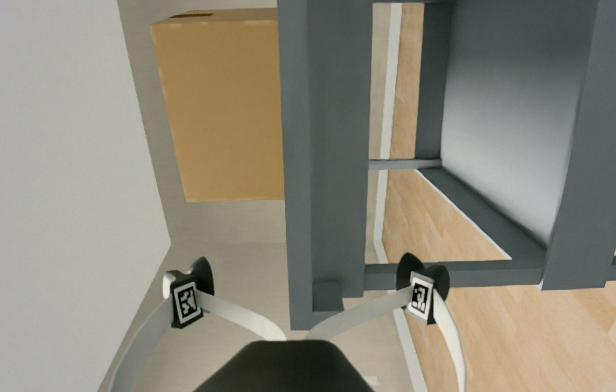

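Call:
move:
  r2: {"base":{"strafe_m":-0.055,"translate_m":0.2}}
  blocking: false
  cameras: []

Call:
wait:
  seconds: 3
  cameras: ["r2_head_camera"]

Call:
move:
  r2: {"joints":{"gripper_m":-0.03}}
  blocking: false
  cameras: []

Call:
wait:
  seconds: 3
  cameras: ["r2_wrist_camera"]

Call:
move:
  r2: {"base":{"translate_m":-0.6},"pace":"slow"}
  blocking: false
  cameras: []

Call:
wait:
  seconds: 8
  cameras: ["r2_head_camera","r2_head_left_camera"]

Scene clock: 2406.83 s.
move: r2 moving
r1: as last shown
r1.lidar_m: 0.42 0.37 1.43 2.37 2.05 1.40 1.31 1.22 0.81 0.74 0.77 0.49
r1.motor_effort: lift_m=+23(23) arm_m=-3(4) wheel_0=+17(18) wheel_1=+1(1) wheel_2=+10(10)
r1.servo_current: wrist_yaw_rad=78(130) wrist_pitch_rad=39(46) wrist_roll_rad=39(59) gripper_m=59(65)
r1.wrist_depth_mm: - - - 174 213 175 - / - - - 236 208 173 - / - - - 181 210 179 - / - - - 172 211 175 154 / - - - 177 213 177 156 / - - 183 172 202 177 160 / - 157 - 169 179 172 -
r2.base_odometry: x=-2.350 y=-0.654 heading=+0.312
r2.turned_by_wheels: +0.000
r2.turned_by_imu: +0.001
r2.base_tilt: forward=-0.7 right=+0.1
r2.lidar_m: 0.55 0.60 2.50 2.43 1.49 1.21 2.08 2.19 2.38 2.30 2.48 0.61
r2.base_status: translate_m moving; strafe_m moving
r2.joint_positions: lift_m=+0.677 arm_m=+0.000 wrist_yaw_rad=+0.399 wrist_pitch_rad=+0.003 wrist_roll_rad=+1.571 gripper_m=+0.110
r2.joint_status: not commanded
r2.measured_speeds: translate_m=+0.121 strafe_m=-0.034 rotate_rad=+0.001 lift_m=+0.000 arm_m=+0.000 wrist_yaw_rad=+0.000 wrist_pitch_rad=+0.000 wrist_roll_rad=+0.000
r2.motor_effort: lift_m=+19(19) arm_m=-4(4) wheel_0=+9(11) wheel_1=+4(8) wheel_2=-13(13)
r2.servo_current: wrist_yaw_rad=46(52) wrist_pitch_rad=39(46) wrist_roll_rad=46(59) gripper_m=46(52)
r2.hand_pose: x=+0.4706 y=+0.0316 z=+0.8542 quat_wxyz=(+0.693, +0.693, +0.141, +0.139) (m; r2's base frame)
r2.wrist_depth_mm: - - 525 334 343 - - / - - 554 345 - - - / - - 603 368 991 - - / - - 654 387 - - - / - - - 413 - 1863 421 / - - 194 370 191 442 1078 / - - - - - 1708 1182
pictures: none
No camera images: "cameras" was empty.

Scene clock: 2408.40 s.
earlier move: r2 done
r1.base_odometry: x=-2.932 y=-1.527 heading=+0.794
r1.turned_by_wheels: +0.000
r1.turned_by_imu: +0.000
r1.base_tilt: forward=-1.6 right=+1.2
r1.lidar_m: 0.42 0.36 1.58 2.36 2.06 1.41 1.33 1.22 0.80 0.75 0.78 0.48
r1.base_status: not commanded
r1.joint_positions: lift_m=+0.800 arm_m=+0.000 wrist_yaw_rad=+0.987 wrist_pitch_rad=+0.002 wrist_roll_rad=+0.000 gripper_m=-0.019
r1.joint_status: not commanded
r1.measured_speeds: all 0
r1.motor_effort: lift_m=+23(23) arm_m=-3(4) wheel_0=+17(18) wheel_1=+1(1) wheel_2=+10(10)
r1.servo_current: wrist_yaw_rad=98(130) wrist_pitch_rad=39(46) wrist_roll_rad=46(65) gripper_m=72(72)
r1.hand_pose: x=+0.4028 y=+0.1925 z=+0.9772 quat_wxyz=(+0.881, -0.001, +0.001, +0.474) (m; r1's base frame)
r1.wrist_depth_mm: - - - 173 213 175 - / - - - 236 209 173 - / - - - 182 211 179 - / - - - 171 212 175 155 / - - - 176 214 176 156 / - - 183 171 202 177 160 / - 157 - 169 178 173 -
r2.base_odometry: x=-2.175 y=-0.646 heading=+0.312
r2.turned_by_wheels: +0.000
r2.turned_by_imu: +0.001
r2.base_tilt: forward=-0.7 right=+0.1
r2.lidar_m: 0.41 0.42 2.49 2.45 1.67 1.39 2.24 2.38 2.34 2.28 2.42 0.45
r2.base_status: done
r2.joint_positions: lift_m=+0.677 arm_m=+0.000 wrist_yaw_rad=+0.399 wrist_pitch_rad=+0.003 wrist_roll_rad=+1.571 gripper_m=+0.110
r2.joint_status: not commanded
r2.measured_speeds: all 0
r2.motor_effort: lift_m=+19(19) arm_m=-4(4) wheel_0=+4(12) wheel_1=+5(8) wheel_2=-4(14)
r2.servo_current: wrist_yaw_rad=46(59) wrist_pitch_rad=46(46) wrist_roll_rad=46(65) gripper_m=52(59)
r2.hand_pose: x=+0.4706 y=+0.0316 z=+0.8542 quat_wxyz=(+0.693, +0.693, +0.141, +0.139) (m; r2's base frame)
r2.wrist_depth_mm: - - - 134 186 - - / - 389 382 140 195 - - / - 415 413 146 206 809 - / - 469 455 156 216 - - / - - 492 164 226 - - / - - 195 170 196 564 508 / - - - - 255 1708 466
wait: 1.57 of 3 s (r2 has come to rest)
pictures: r2_head_camera
Images, in order (width x height): r2_head_camera 420x560.

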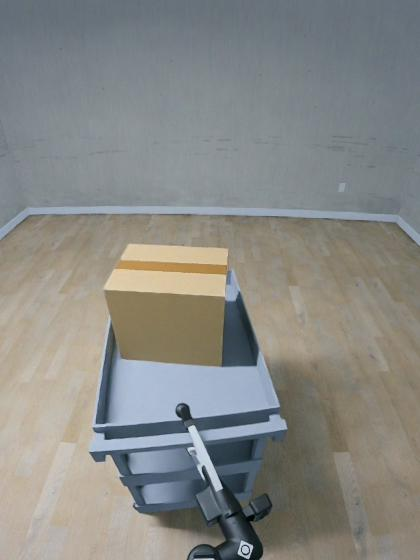

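Scene clock: 2408.90 s.
move: r2 moving
r1: as last shown
r1.lidar_m: 0.42 0.37 1.61 2.35 2.06 1.40 1.31 1.22 0.82 0.75 0.76 0.49
r1.motor_effort: lift_m=+23(23) arm_m=-4(4) wheel_0=+17(17) wheel_1=+1(1) wheel_2=+10(10)
r1.servo_current: wrist_yaw_rad=91(104) wrist_pitch_rad=39(46) wrist_roll_rad=59(59) gripper_m=59(72)
r1.wrist_depth_mm: - - - 173 213 176 - / - - - 236 210 173 - / - - - 181 211 179 - / - - - 171 212 176 155 / - - - 176 214 176 156 / - - 182 171 202 177 160 / - 157 - 169 178 172 -
r2.base_odometry: x=-2.175 y=-0.646 heading=+0.312
r2.turned_by_wheels: +0.000
r2.turned_by_imu: +0.000
r2.base_tilt: forward=-0.7 right=+0.1
r2.lidar_m: 0.40 0.43 2.52 2.46 1.68 1.41 2.25 2.39 2.31 2.27 2.44 0.42
r2.base_status: not commanded
r2.joint_positions: lift_m=+0.677 arm_m=+0.000 wrist_yaw_rad=+0.399 wrist_pitch_rad=+0.003 wrist_roll_rad=+1.571 gripper_m=+0.095
r2.joint_status: gripper_m moving
r2.measured_speeds: translate_m=+0.000 strafe_m=+0.000 rotate_rad=+0.000 lift_m=+0.000 arm_m=+0.000 wrist_yaw_rad=+0.000 wrist_pitch_rad=+0.006 wrist_roll_rad=+0.000
r2.motor_effort: lift_m=+19(19) arm_m=-4(4) wheel_0=+4(4) wheel_1=+5(6) wheel_2=-4(5)
r2.servo_current: wrist_yaw_rad=39(59) wrist_pitch_rad=39(46) wrist_roll_rad=39(52) gripper_m=143(143)
r2.hand_pose: x=+0.4706 y=+0.0316 z=+0.8542 quat_wxyz=(+0.693, +0.693, +0.141, +0.139) (m; r2's base frame)
r2.wrist_depth_mm: - - 564 185 186 - - / - 389 384 140 197 - - / - 413 410 202 205 798 - / - 459 445 212 219 - - / - - 488 224 228 - - / - - 191 175 194 535 512 / - - - - 255 1661 466
pictures: none
No camera images: "cameras" was empty.

Scene clock: 2410.50 s.
earlier move: r2 done
r1.base_odometry: x=-2.932 y=-1.527 heading=+0.794
r1.turned_by_wheels: +0.000
r1.turned_by_imu: +0.000
r1.base_tilt: forward=-1.5 right=+1.2
r1.lidar_m: 0.43 0.37 1.61 2.38 2.08 1.40 1.31 1.21 0.80 0.74 0.77 0.47
r1.base_status: not commanded
r1.joint_positions: lift_m=+0.800 arm_m=+0.000 wrist_yaw_rad=+0.987 wrist_pitch_rad=+0.002 wrist_roll_rad=+0.000 gripper_m=-0.019
r1.joint_status: not commanded
r1.measured_speeds: all 0
r1.motor_effort: lift_m=+23(23) arm_m=-4(4) wheel_0=+17(18) wheel_1=+1(1) wheel_2=+10(10)
r1.servo_current: wrist_yaw_rad=104(117) wrist_pitch_rad=46(46) wrist_roll_rad=46(65) gripper_m=72(72)
r1.hand_pose: x=+0.4028 y=+0.1925 z=+0.9772 quat_wxyz=(+0.881, -0.001, +0.001, +0.474) (m; r1's base frame)
r1.wrist_depth_mm: - - - 173 213 176 - / - - - 236 210 173 - / - - - 182 211 178 - / - - - 171 212 175 155 / - - - 177 215 177 156 / - - 182 171 202 177 160 / - 156 - 169 179 173 -
r2.base_odometry: x=-2.175 y=-0.646 heading=+0.313
r2.turned_by_wheels: +0.000
r2.turned_by_imu: +0.000
r2.base_tilt: forward=-0.7 right=+0.1
r2.lidar_m: 0.41 0.39 2.52 2.47 1.69 1.40 2.28 2.38 2.33 2.28 2.44 0.44
r2.base_status: not commanded
r2.joint_positions: lift_m=+0.677 arm_m=+0.000 wrist_yaw_rad=+0.399 wrist_pitch_rad=+0.003 wrist_roll_rad=+1.571 gripper_m=-0.028
r2.joint_status: all done
r2.measured_speeds: all 0
r2.motor_effort: lift_m=+19(19) arm_m=+4(6) wheel_0=+4(4) wheel_1=+4(6) wheel_2=-2(5)
r2.servo_current: wrist_yaw_rad=52(59) wrist_pitch_rad=33(59) wrist_roll_rad=46(59) gripper_m=150(358)
r2.hand_pose: x=+0.4706 y=+0.0316 z=+0.8543 quat_wxyz=(+0.693, +0.693, +0.141, +0.139) (m; r2's base frame)
r2.wrist_depth_mm: - - - 132 186 - - / - 389 392 139 195 - - / - 427 421 146 204 778 - / - 477 459 154 218 - - / - - 504 163 229 - - / - - 185 171 178 1661 504 / - - - - - 1756 462
wait: 1.60 of 3 s (r2 has come to rest)
pictures: r2_wrist_camera
Images, in order (width x height): r2_wrist_camera 616x392.

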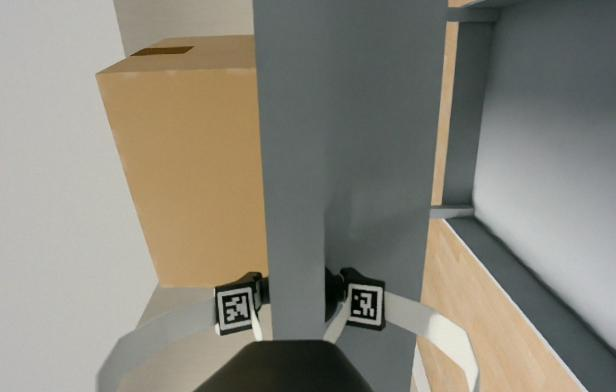

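Scene clock: 2411.00 s.
move: r2 moving
r1: as last shown
r1.base_tilt: forward=-1.6 right=+1.2
r1.lidar_m: 0.43 0.38 1.59 2.37 2.04 1.40 1.32 1.20 0.83 0.74 0.76 0.49
r1.motor_effort: lift_m=+23(23) arm_m=-4(4) wheel_0=+17(17) wheel_1=+1(1) wheel_2=+10(10)
r1.servo_current: wrist_yaw_rad=98(104) wrist_pitch_rad=39(46) wrist_roll_rad=52(65) gripper_m=65(72)
r1.wrist_depth_mm: - - - 173 213 175 - / - - - 236 210 173 - / - - - 181 210 179 - / - - - 171 213 175 154 / - - - 177 213 176 156 / - - 183 171 203 177 160 / - 157 - 169 178 172 -
r2.base_odometry: x=-2.186 y=-0.650 heading=+0.312
r2.turned_by_wheels: +0.000
r2.turned_by_imu: +0.000
r2.base_tilt: forward=-0.6 right=+0.0
r2.lidar_m: 0.43 0.41 2.53 2.45 1.66 1.37 2.25 2.37 2.36 2.27 2.44 0.44
r2.base_status: translate_m moving
r2.joint_positions: lift_m=+0.677 arm_m=+0.000 wrist_yaw_rad=+0.399 wrist_pitch_rad=+0.003 wrist_roll_rad=+1.571 gripper_m=-0.028
r2.joint_status: not commanded
r2.measured_speeds: translate_m=-0.048 strafe_m=+0.000 rotate_rad=+0.001 lift_m=+0.000 arm_m=+0.000 wrist_yaw_rad=+0.000 wrist_pitch_rad=+0.000 wrist_roll_rad=+0.000
r2.motor_effort: lift_m=+19(19) arm_m=-5(5) wheel_0=-9(10) wheel_1=-9(9) wheel_2=+14(17)
r2.servo_current: wrist_yaw_rad=52(52) wrist_pitch_rad=46(46) wrist_roll_rad=39(52) gripper_m=137(150)
r2.hand_pose: x=+0.4707 y=+0.0316 z=+0.8543 quat_wxyz=(+0.693, +0.693, +0.141, +0.139) (m; r2's base frame)
r2.wrist_depth_mm: - - - 138 191 - - / - 399 392 144 198 759 - / - 424 418 149 208 - - / - 466 452 158 219 - - / - - 500 167 230 - - / - - 187 174 178 1756 - / - - - - - 1618 466
pictures: none
No camera images: "cameras" was empty.

Scene clock: 2417.80 s.
earlier move: r2 done
r1.base_odometry: x=-2.932 y=-1.527 heading=+0.794
r1.turned_by_wheels: +0.000
r1.turned_by_imu: +0.000
r1.base_tilt: forward=-1.6 right=+1.2
r1.lidar_m: 0.43 0.37 1.27 5.00 2.06 1.41 1.32 1.23 0.80 0.77 0.78 0.49
r1.base_status: not commanded
r1.joint_positions: lift_m=+0.800 arm_m=+0.000 wrist_yaw_rad=+0.987 wrist_pitch_rad=+0.002 wrist_roll_rad=+0.000 gripper_m=-0.019
r1.joint_status: not commanded
r1.measured_speeds: all 0
r1.motor_effort: lift_m=+23(23) arm_m=-4(4) wheel_0=+17(18) wheel_1=+0(1) wheel_2=+10(10)
r1.servo_current: wrist_yaw_rad=104(130) wrist_pitch_rad=39(52) wrist_roll_rad=39(72) gripper_m=65(72)
r1.hand_pose: x=+0.4028 y=+0.1925 z=+0.9772 quat_wxyz=(+0.881, -0.001, +0.001, +0.474) (m; r1's base frame)
r1.wrist_depth_mm: - - - 174 213 176 - / - - - 235 210 173 - / - - - 181 211 178 - / - - - 172 212 175 155 / - - - 176 213 176 156 / - - 185 171 202 177 160 / - 157 179 169 178 172 -
r2.base_odometry: x=-2.746 y=-0.830 heading=+0.312
r2.turned_by_wheels: -0.001
r2.turned_by_imu: -0.003
r2.base_tilt: forward=-0.7 right=+0.0
r2.lidar_m: 0.39 0.46 2.57 2.51 0.92 1.06 1.65 1.73 2.30 2.23 2.41 0.35
r2.base_status: done
r2.joint_positions: lift_m=+0.677 arm_m=+0.000 wrist_yaw_rad=+0.394 wrist_pitch_rad=+0.003 wrist_roll_rad=+1.571 gripper_m=-0.029
r2.joint_status: not commanded
r2.measured_speeds: all 0
r2.motor_effort: lift_m=+19(19) arm_m=-5(5) wheel_0=-8(18) wheel_1=-5(11) wheel_2=+3(17)
r2.servo_current: wrist_yaw_rad=52(65) wrist_pitch_rad=46(52) wrist_roll_rad=39(65) gripper_m=98(150)
r2.hand_pose: x=+0.4708 y=+0.0301 z=+0.8543 quat_wxyz=(+0.694, +0.693, +0.140, +0.138) (m; r2's base frame)
r2.wrist_depth_mm: - 338 332 - 143 - - / - 379 379 - 158 - - / - 452 442 - 175 - - / - - 500 122 196 - - / - - - 138 221 1756 512 / - - 185 161 176 1576 462 / - - - - 364 353 368
wait: 6.80 of 8 s (r2 has come to rest)
pictures: r2_head_camera, r2_head_left_camera
Images, in order (width x height): r2_head_camera 420x560, r2_head_left_camera 420x672.

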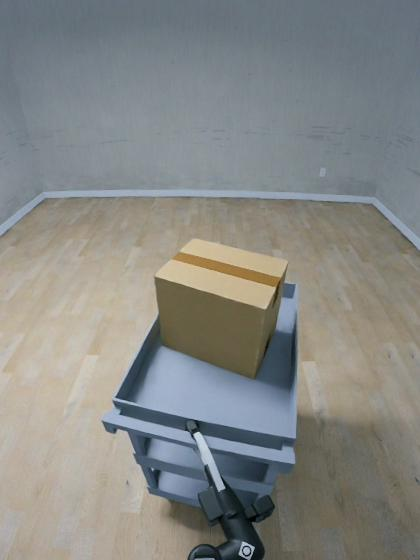

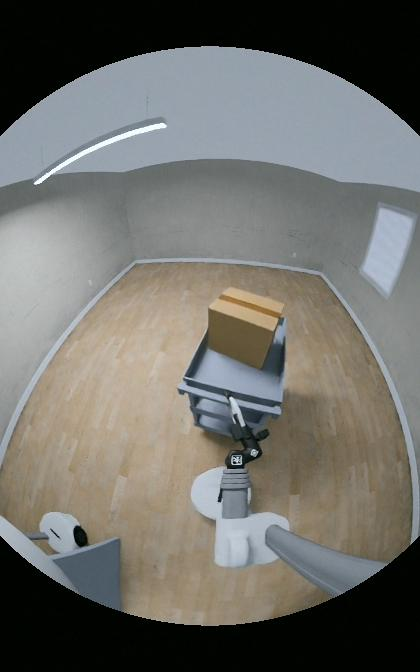

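Call:
move:
  r2: {"base":{"translate_m":-0.45,"strafe_m":-0.06},"pace":"slow"}
  blocking: false
  cameras: []

Call:
wait:
  seconds: 8
  cameras: ["r2_head_camera","r2_head_left_camera","r2_head_right_camera"]

Scene clock: 2431.87 s.
move: r2 moving
r1: as last shown
r1.base_tilt: forward=-1.6 right=+1.3
r1.lidar_m: 0.41 0.37 1.29 5.00 2.07 1.40 1.30 1.25 0.81 0.76 0.79 0.47
r1.motor_effort: lift_m=+23(23) arm_m=-3(4) wheel_0=+17(18) wheel_1=+1(1) wheel_2=+10(10)
r1.servo_current: wrist_yaw_rad=85(117) wrist_pitch_rad=39(52) wrist_roll_rad=46(52) gripper_m=65(72)
r1.wrist_depth_mm: - - - 173 213 176 - / - - - 235 210 173 - / - - - 181 210 178 - / - - - 171 212 175 155 / - - - 176 213 176 156 / - - 186 171 203 177 160 / - 157 182 169 178 172 -
r2.base_odometry: x=-2.757 y=-0.836 heading=+0.311
r2.turned_by_wheels: -0.001
r2.turned_by_imu: -0.001
r2.base_tilt: forward=-0.7 right=+0.1
r2.lidar_m: 0.38 0.44 2.55 2.51 0.90 1.06 1.65 1.74 2.28 2.22 2.37 0.38
r2.base_status: translate_m moving; strafe_m moving
r2.joint_positions: lift_m=+0.677 arm_m=+0.000 wrist_yaw_rad=+0.394 wrist_pitch_rad=+0.003 wrist_roll_rad=+1.571 gripper_m=-0.029
r2.joint_status: not commanded
r2.measured_speeds: translate_m=-0.049 strafe_m=-0.007 rotate_rad=+0.000 lift_m=+0.000 arm_m=+0.000 wrist_yaw_rad=+0.000 wrist_pitch_rad=+0.000 wrist_roll_rad=+0.000
r2.motor_effort: lift_m=+19(19) arm_m=-5(5) wheel_0=-9(12) wheel_1=-11(11) wheel_2=+9(10)
r2.servo_current: wrist_yaw_rad=52(59) wrist_pitch_rad=33(46) wrist_roll_rad=46(65) gripper_m=98(111)
r2.hand_pose: x=+0.4708 y=+0.0301 z=+0.8543 quat_wxyz=(+0.694, +0.693, +0.140, +0.138) (m; r2's base frame)
r2.wrist_depth_mm: - 338 332 - 143 - - / - 377 379 - 158 - - / - 449 442 104 175 - - / - - 504 116 196 1756 - / - - - 138 223 1756 496 / - - 186 161 179 1618 459 / - - - - 364 351 366
pictures: none
No camera images: "cameras" was empty.

Scene clock: 2437.17 s.
earlier move: r2 done
r1.base_odometry: x=-2.932 y=-1.527 heading=+0.794
r1.turned_by_wheels: +0.000
r1.turned_by_imu: +0.000
r1.base_tilt: forward=-1.6 right=+1.2
r1.lidar_m: 0.41 0.39 1.33 5.01 2.06 1.40 1.30 1.23 0.83 0.75 0.78 0.48
r1.base_status: not commanded
r1.joint_positions: lift_m=+0.800 arm_m=+0.000 wrist_yaw_rad=+0.987 wrist_pitch_rad=+0.002 wrist_roll_rad=+0.000 gripper_m=-0.019
r1.joint_status: not commanded
r1.measured_speeds: all 0
r1.motor_effort: lift_m=+23(23) arm_m=-4(4) wheel_0=+17(18) wheel_1=+1(1) wheel_2=+10(10)
r1.servo_current: wrist_yaw_rad=104(117) wrist_pitch_rad=39(52) wrist_roll_rad=52(72) gripper_m=65(72)
r1.hand_pose: x=+0.4028 y=+0.1925 z=+0.9772 quat_wxyz=(+0.881, -0.001, +0.001, +0.474) (m; r1's base frame)
r1.wrist_depth_mm: - - - 174 213 176 - / - - - 235 209 173 - / - - - 182 210 178 - / - - - 172 212 175 155 / - - - 177 213 176 156 / - - 185 171 202 177 160 / - 157 - 170 179 173 -
r2.base_odometry: x=-3.155 y=-1.025 heading=+0.312
r2.turned_by_wheels: +0.001
r2.turned_by_imu: +0.002
r2.base_tilt: forward=-0.7 right=+0.0
r2.lidar_m: 0.34 0.52 2.66 0.78 0.83 1.11 1.22 1.27 1.86 2.15 2.29 0.35
r2.base_status: done
r2.joint_positions: lift_m=+0.677 arm_m=+0.000 wrist_yaw_rad=+0.399 wrist_pitch_rad=+0.003 wrist_roll_rad=+1.571 gripper_m=-0.029
r2.joint_status: not commanded
r2.measured_speeds: all 0
r2.motor_effort: lift_m=+19(19) arm_m=-4(5) wheel_0=-3(12) wheel_1=-5(11) wheel_2=+9(13)
r2.servo_current: wrist_yaw_rad=52(65) wrist_pitch_rad=39(52) wrist_roll_rad=46(65) gripper_m=104(111)
r2.hand_pose: x=+0.4707 y=+0.0315 z=+0.8543 quat_wxyz=(+0.693, +0.693, +0.141, +0.139) (m; r2's base frame)
r2.wrist_depth_mm: - 336 - - - 110 - / - 394 - - - - - / - - - - 144 - - / - - - - 172 1499 512 / - - - - 216 1618 462 / - - 183 130 179 1618 418 / - - - - - 1661 1182
wait: 5.30 of 8 s (r2 has come to rest)
pictures: r2_head_camera, r2_head_left_camera, r2_head_right_camera
Images, in order (width x height): r2_head_camera 420x560, r2_head_left_camera 420x672, r2_head_right_camera 420x672.

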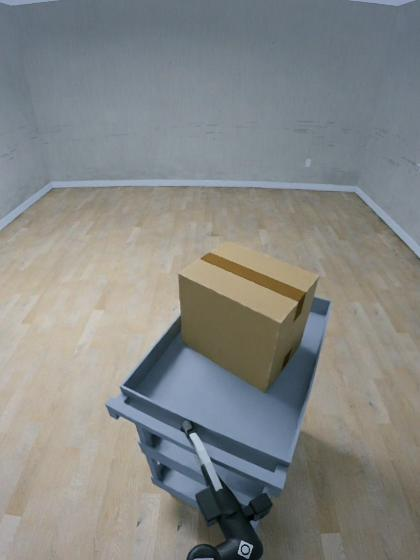

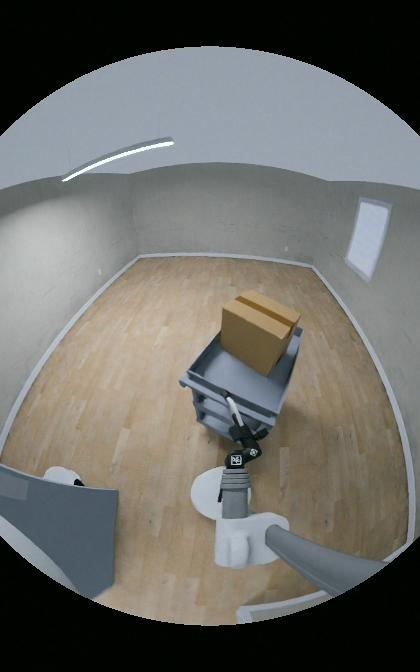

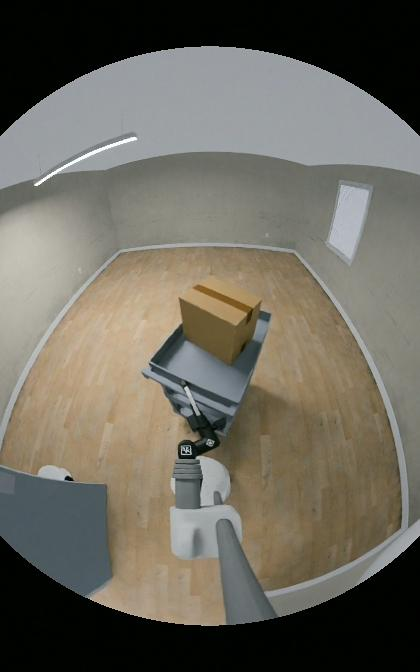

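Call:
move:
  blocking: false
  r2: {"base":{"strafe_m":-0.2,"translate_m":-0.05},"pace":"slow"}
  cameras: []

Call:
wait:
  seconds: 5
  cameras: ["r2_head_camera","r2_head_left_camera","r2_head_right_camera"]

Scene clock: 2460.50 s.
move: r2 moving
r1: as last shown
r1.lidar_m: 0.42 0.36 1.34 5.01 2.04 1.41 1.32 1.20 0.83 0.75 0.78 0.48
r1.motor_effort: lift_m=+23(23) arm_m=-4(4) wheel_0=+18(18) wheel_1=+1(1) wheel_2=+10(10)
r1.servo_current: wrist_yaw_rad=91(117) wrist_pitch_rad=39(52) wrist_roll_rad=46(59) gripper_m=65(72)
r1.wrist_depth_mm: - - - 173 213 175 - / - - - 236 210 173 - / - - - 181 210 179 - / - - - 171 212 175 154 / - - - 177 213 176 156 / - - 186 172 202 176 160 / - 157 - 169 179 173 -
r2.base_odometry: x=-3.155 y=-1.038 heading=+0.313
r2.turned_by_wheels: +0.001
r2.turned_by_imu: +0.002
r2.base_tilt: forward=-0.7 right=+0.1
r2.lidar_m: 0.38 0.47 2.69 0.81 0.84 1.13 1.22 1.27 1.84 2.10 2.27 0.34
r2.base_status: translate_m moving; strafe_m moving
r2.joint_positions: lift_m=+0.677 arm_m=+0.000 wrist_yaw_rad=+0.402 wrist_pitch_rad=+0.003 wrist_roll_rad=+1.571 gripper_m=-0.029
r2.joint_status: not commanded
r2.measured_speeds: translate_m=-0.013 strafe_m=-0.050 rotate_rad=+0.001 lift_m=+0.000 arm_m=+0.000 wrist_yaw_rad=+0.015 wrist_pitch_rad=+0.000 wrist_roll_rad=+0.000
r2.motor_effort: lift_m=+19(19) arm_m=-5(5) wheel_0=+8(10) wheel_1=-8(11) wheel_2=+10(12)
r2.servo_current: wrist_yaw_rad=46(52) wrist_pitch_rad=39(46) wrist_roll_rad=39(59) gripper_m=98(104)
r2.hand_pose: x=+0.4706 y=+0.0324 z=+0.8543 quat_wxyz=(+0.693, +0.693, +0.142, +0.140) (m; r2's base frame)
r2.wrist_depth_mm: - 336 - - - 109 - / - 392 - - - - - / - - - - 147 - - / - - - - 171 1430 508 / - - - - 213 1618 466 / - - 183 126 177 1618 427 / - - - - - 1576 1229
pictures: none
No camera images: "cameras" was empty.

Scene clock: 2463.30 s.
earlier move: r2 done
r1.base_odometry: x=-2.932 y=-1.527 heading=+0.794
r1.turned_by_wheels: +0.000
r1.turned_by_imu: +0.000
r1.base_tilt: forward=-1.6 right=+1.2
r1.lidar_m: 0.42 0.36 1.60 5.01 2.10 1.42 1.31 1.23 0.81 0.75 0.76 0.48
r1.base_status: not commanded
r1.joint_positions: lift_m=+0.800 arm_m=+0.000 wrist_yaw_rad=+0.987 wrist_pitch_rad=+0.002 wrist_roll_rad=+0.000 gripper_m=-0.019
r1.joint_status: not commanded
r1.measured_speeds: all 0
r1.motor_effort: lift_m=+23(23) arm_m=-4(4) wheel_0=+17(18) wheel_1=+1(1) wheel_2=+10(10)
r1.servo_current: wrist_yaw_rad=98(117) wrist_pitch_rad=39(52) wrist_roll_rad=39(65) gripper_m=65(72)
r1.hand_pose: x=+0.4028 y=+0.1925 z=+0.9772 quat_wxyz=(+0.881, -0.001, +0.001, +0.474) (m; r1's base frame)
r1.wrist_depth_mm: - - - 173 213 175 - / - - - 236 209 174 - / - - - 181 211 179 - / - - - 171 212 175 155 / - - - 177 213 176 156 / - - 185 171 203 177 160 / - 157 - 169 179 173 -
r2.base_odometry: x=-3.141 y=-1.231 heading=+0.313
r2.turned_by_wheels: +0.000
r2.turned_by_imu: +0.002
r2.base_tilt: forward=-0.7 right=+0.0
r2.lidar_m: 0.38 0.43 2.85 0.98 1.01 1.39 1.12 1.22 1.82 1.95 2.06 0.37
r2.base_status: done
r2.joint_positions: lift_m=+0.677 arm_m=+0.000 wrist_yaw_rad=+0.410 wrist_pitch_rad=+0.003 wrist_roll_rad=+1.571 gripper_m=-0.029
r2.joint_status: not commanded
r2.measured_speeds: all 0
r2.motor_effort: lift_m=+19(19) arm_m=-4(5) wheel_0=+11(20) wheel_1=-1(11) wheel_2=+6(12)
r2.servo_current: wrist_yaw_rad=72(72) wrist_pitch_rad=39(52) wrist_roll_rad=52(59) gripper_m=98(104)
r2.hand_pose: x=+0.4703 y=+0.0347 z=+0.8543 quat_wxyz=(+0.693, +0.692, +0.145, +0.143) (m; r2's base frame)
r2.wrist_depth_mm: - 330 327 - 139 - - / - 373 373 - 153 - - / - 442 433 - 169 - - / - - 496 113 189 - - / - - - 128 215 1618 500 / - - 185 153 180 1661 466 / - - - - 359 124 407
wait: 2.80 of 5 s (r2 has come to rest)
pictures: r2_head_camera, r2_head_left_camera, r2_head_right_camera
Images, in order (width x height): r2_head_camera 420x560, r2_head_left_camera 420x672, r2_head_right_camera 420x672.

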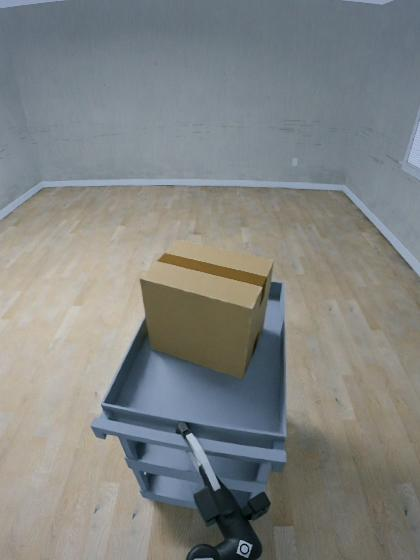

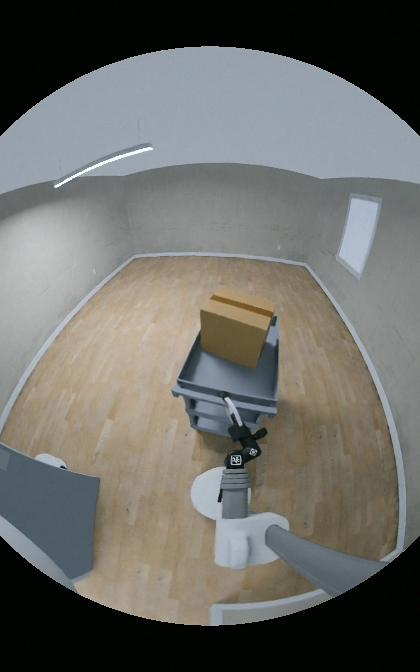

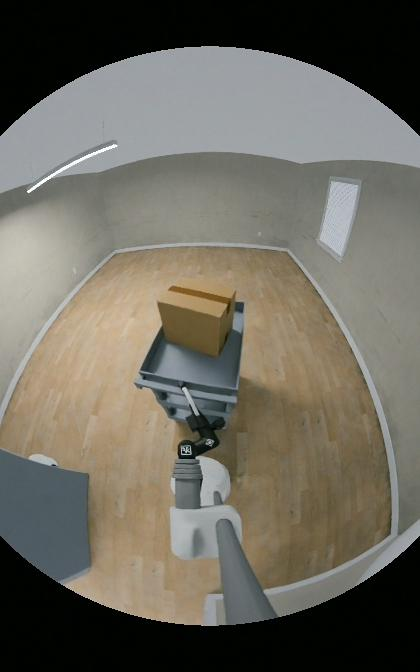

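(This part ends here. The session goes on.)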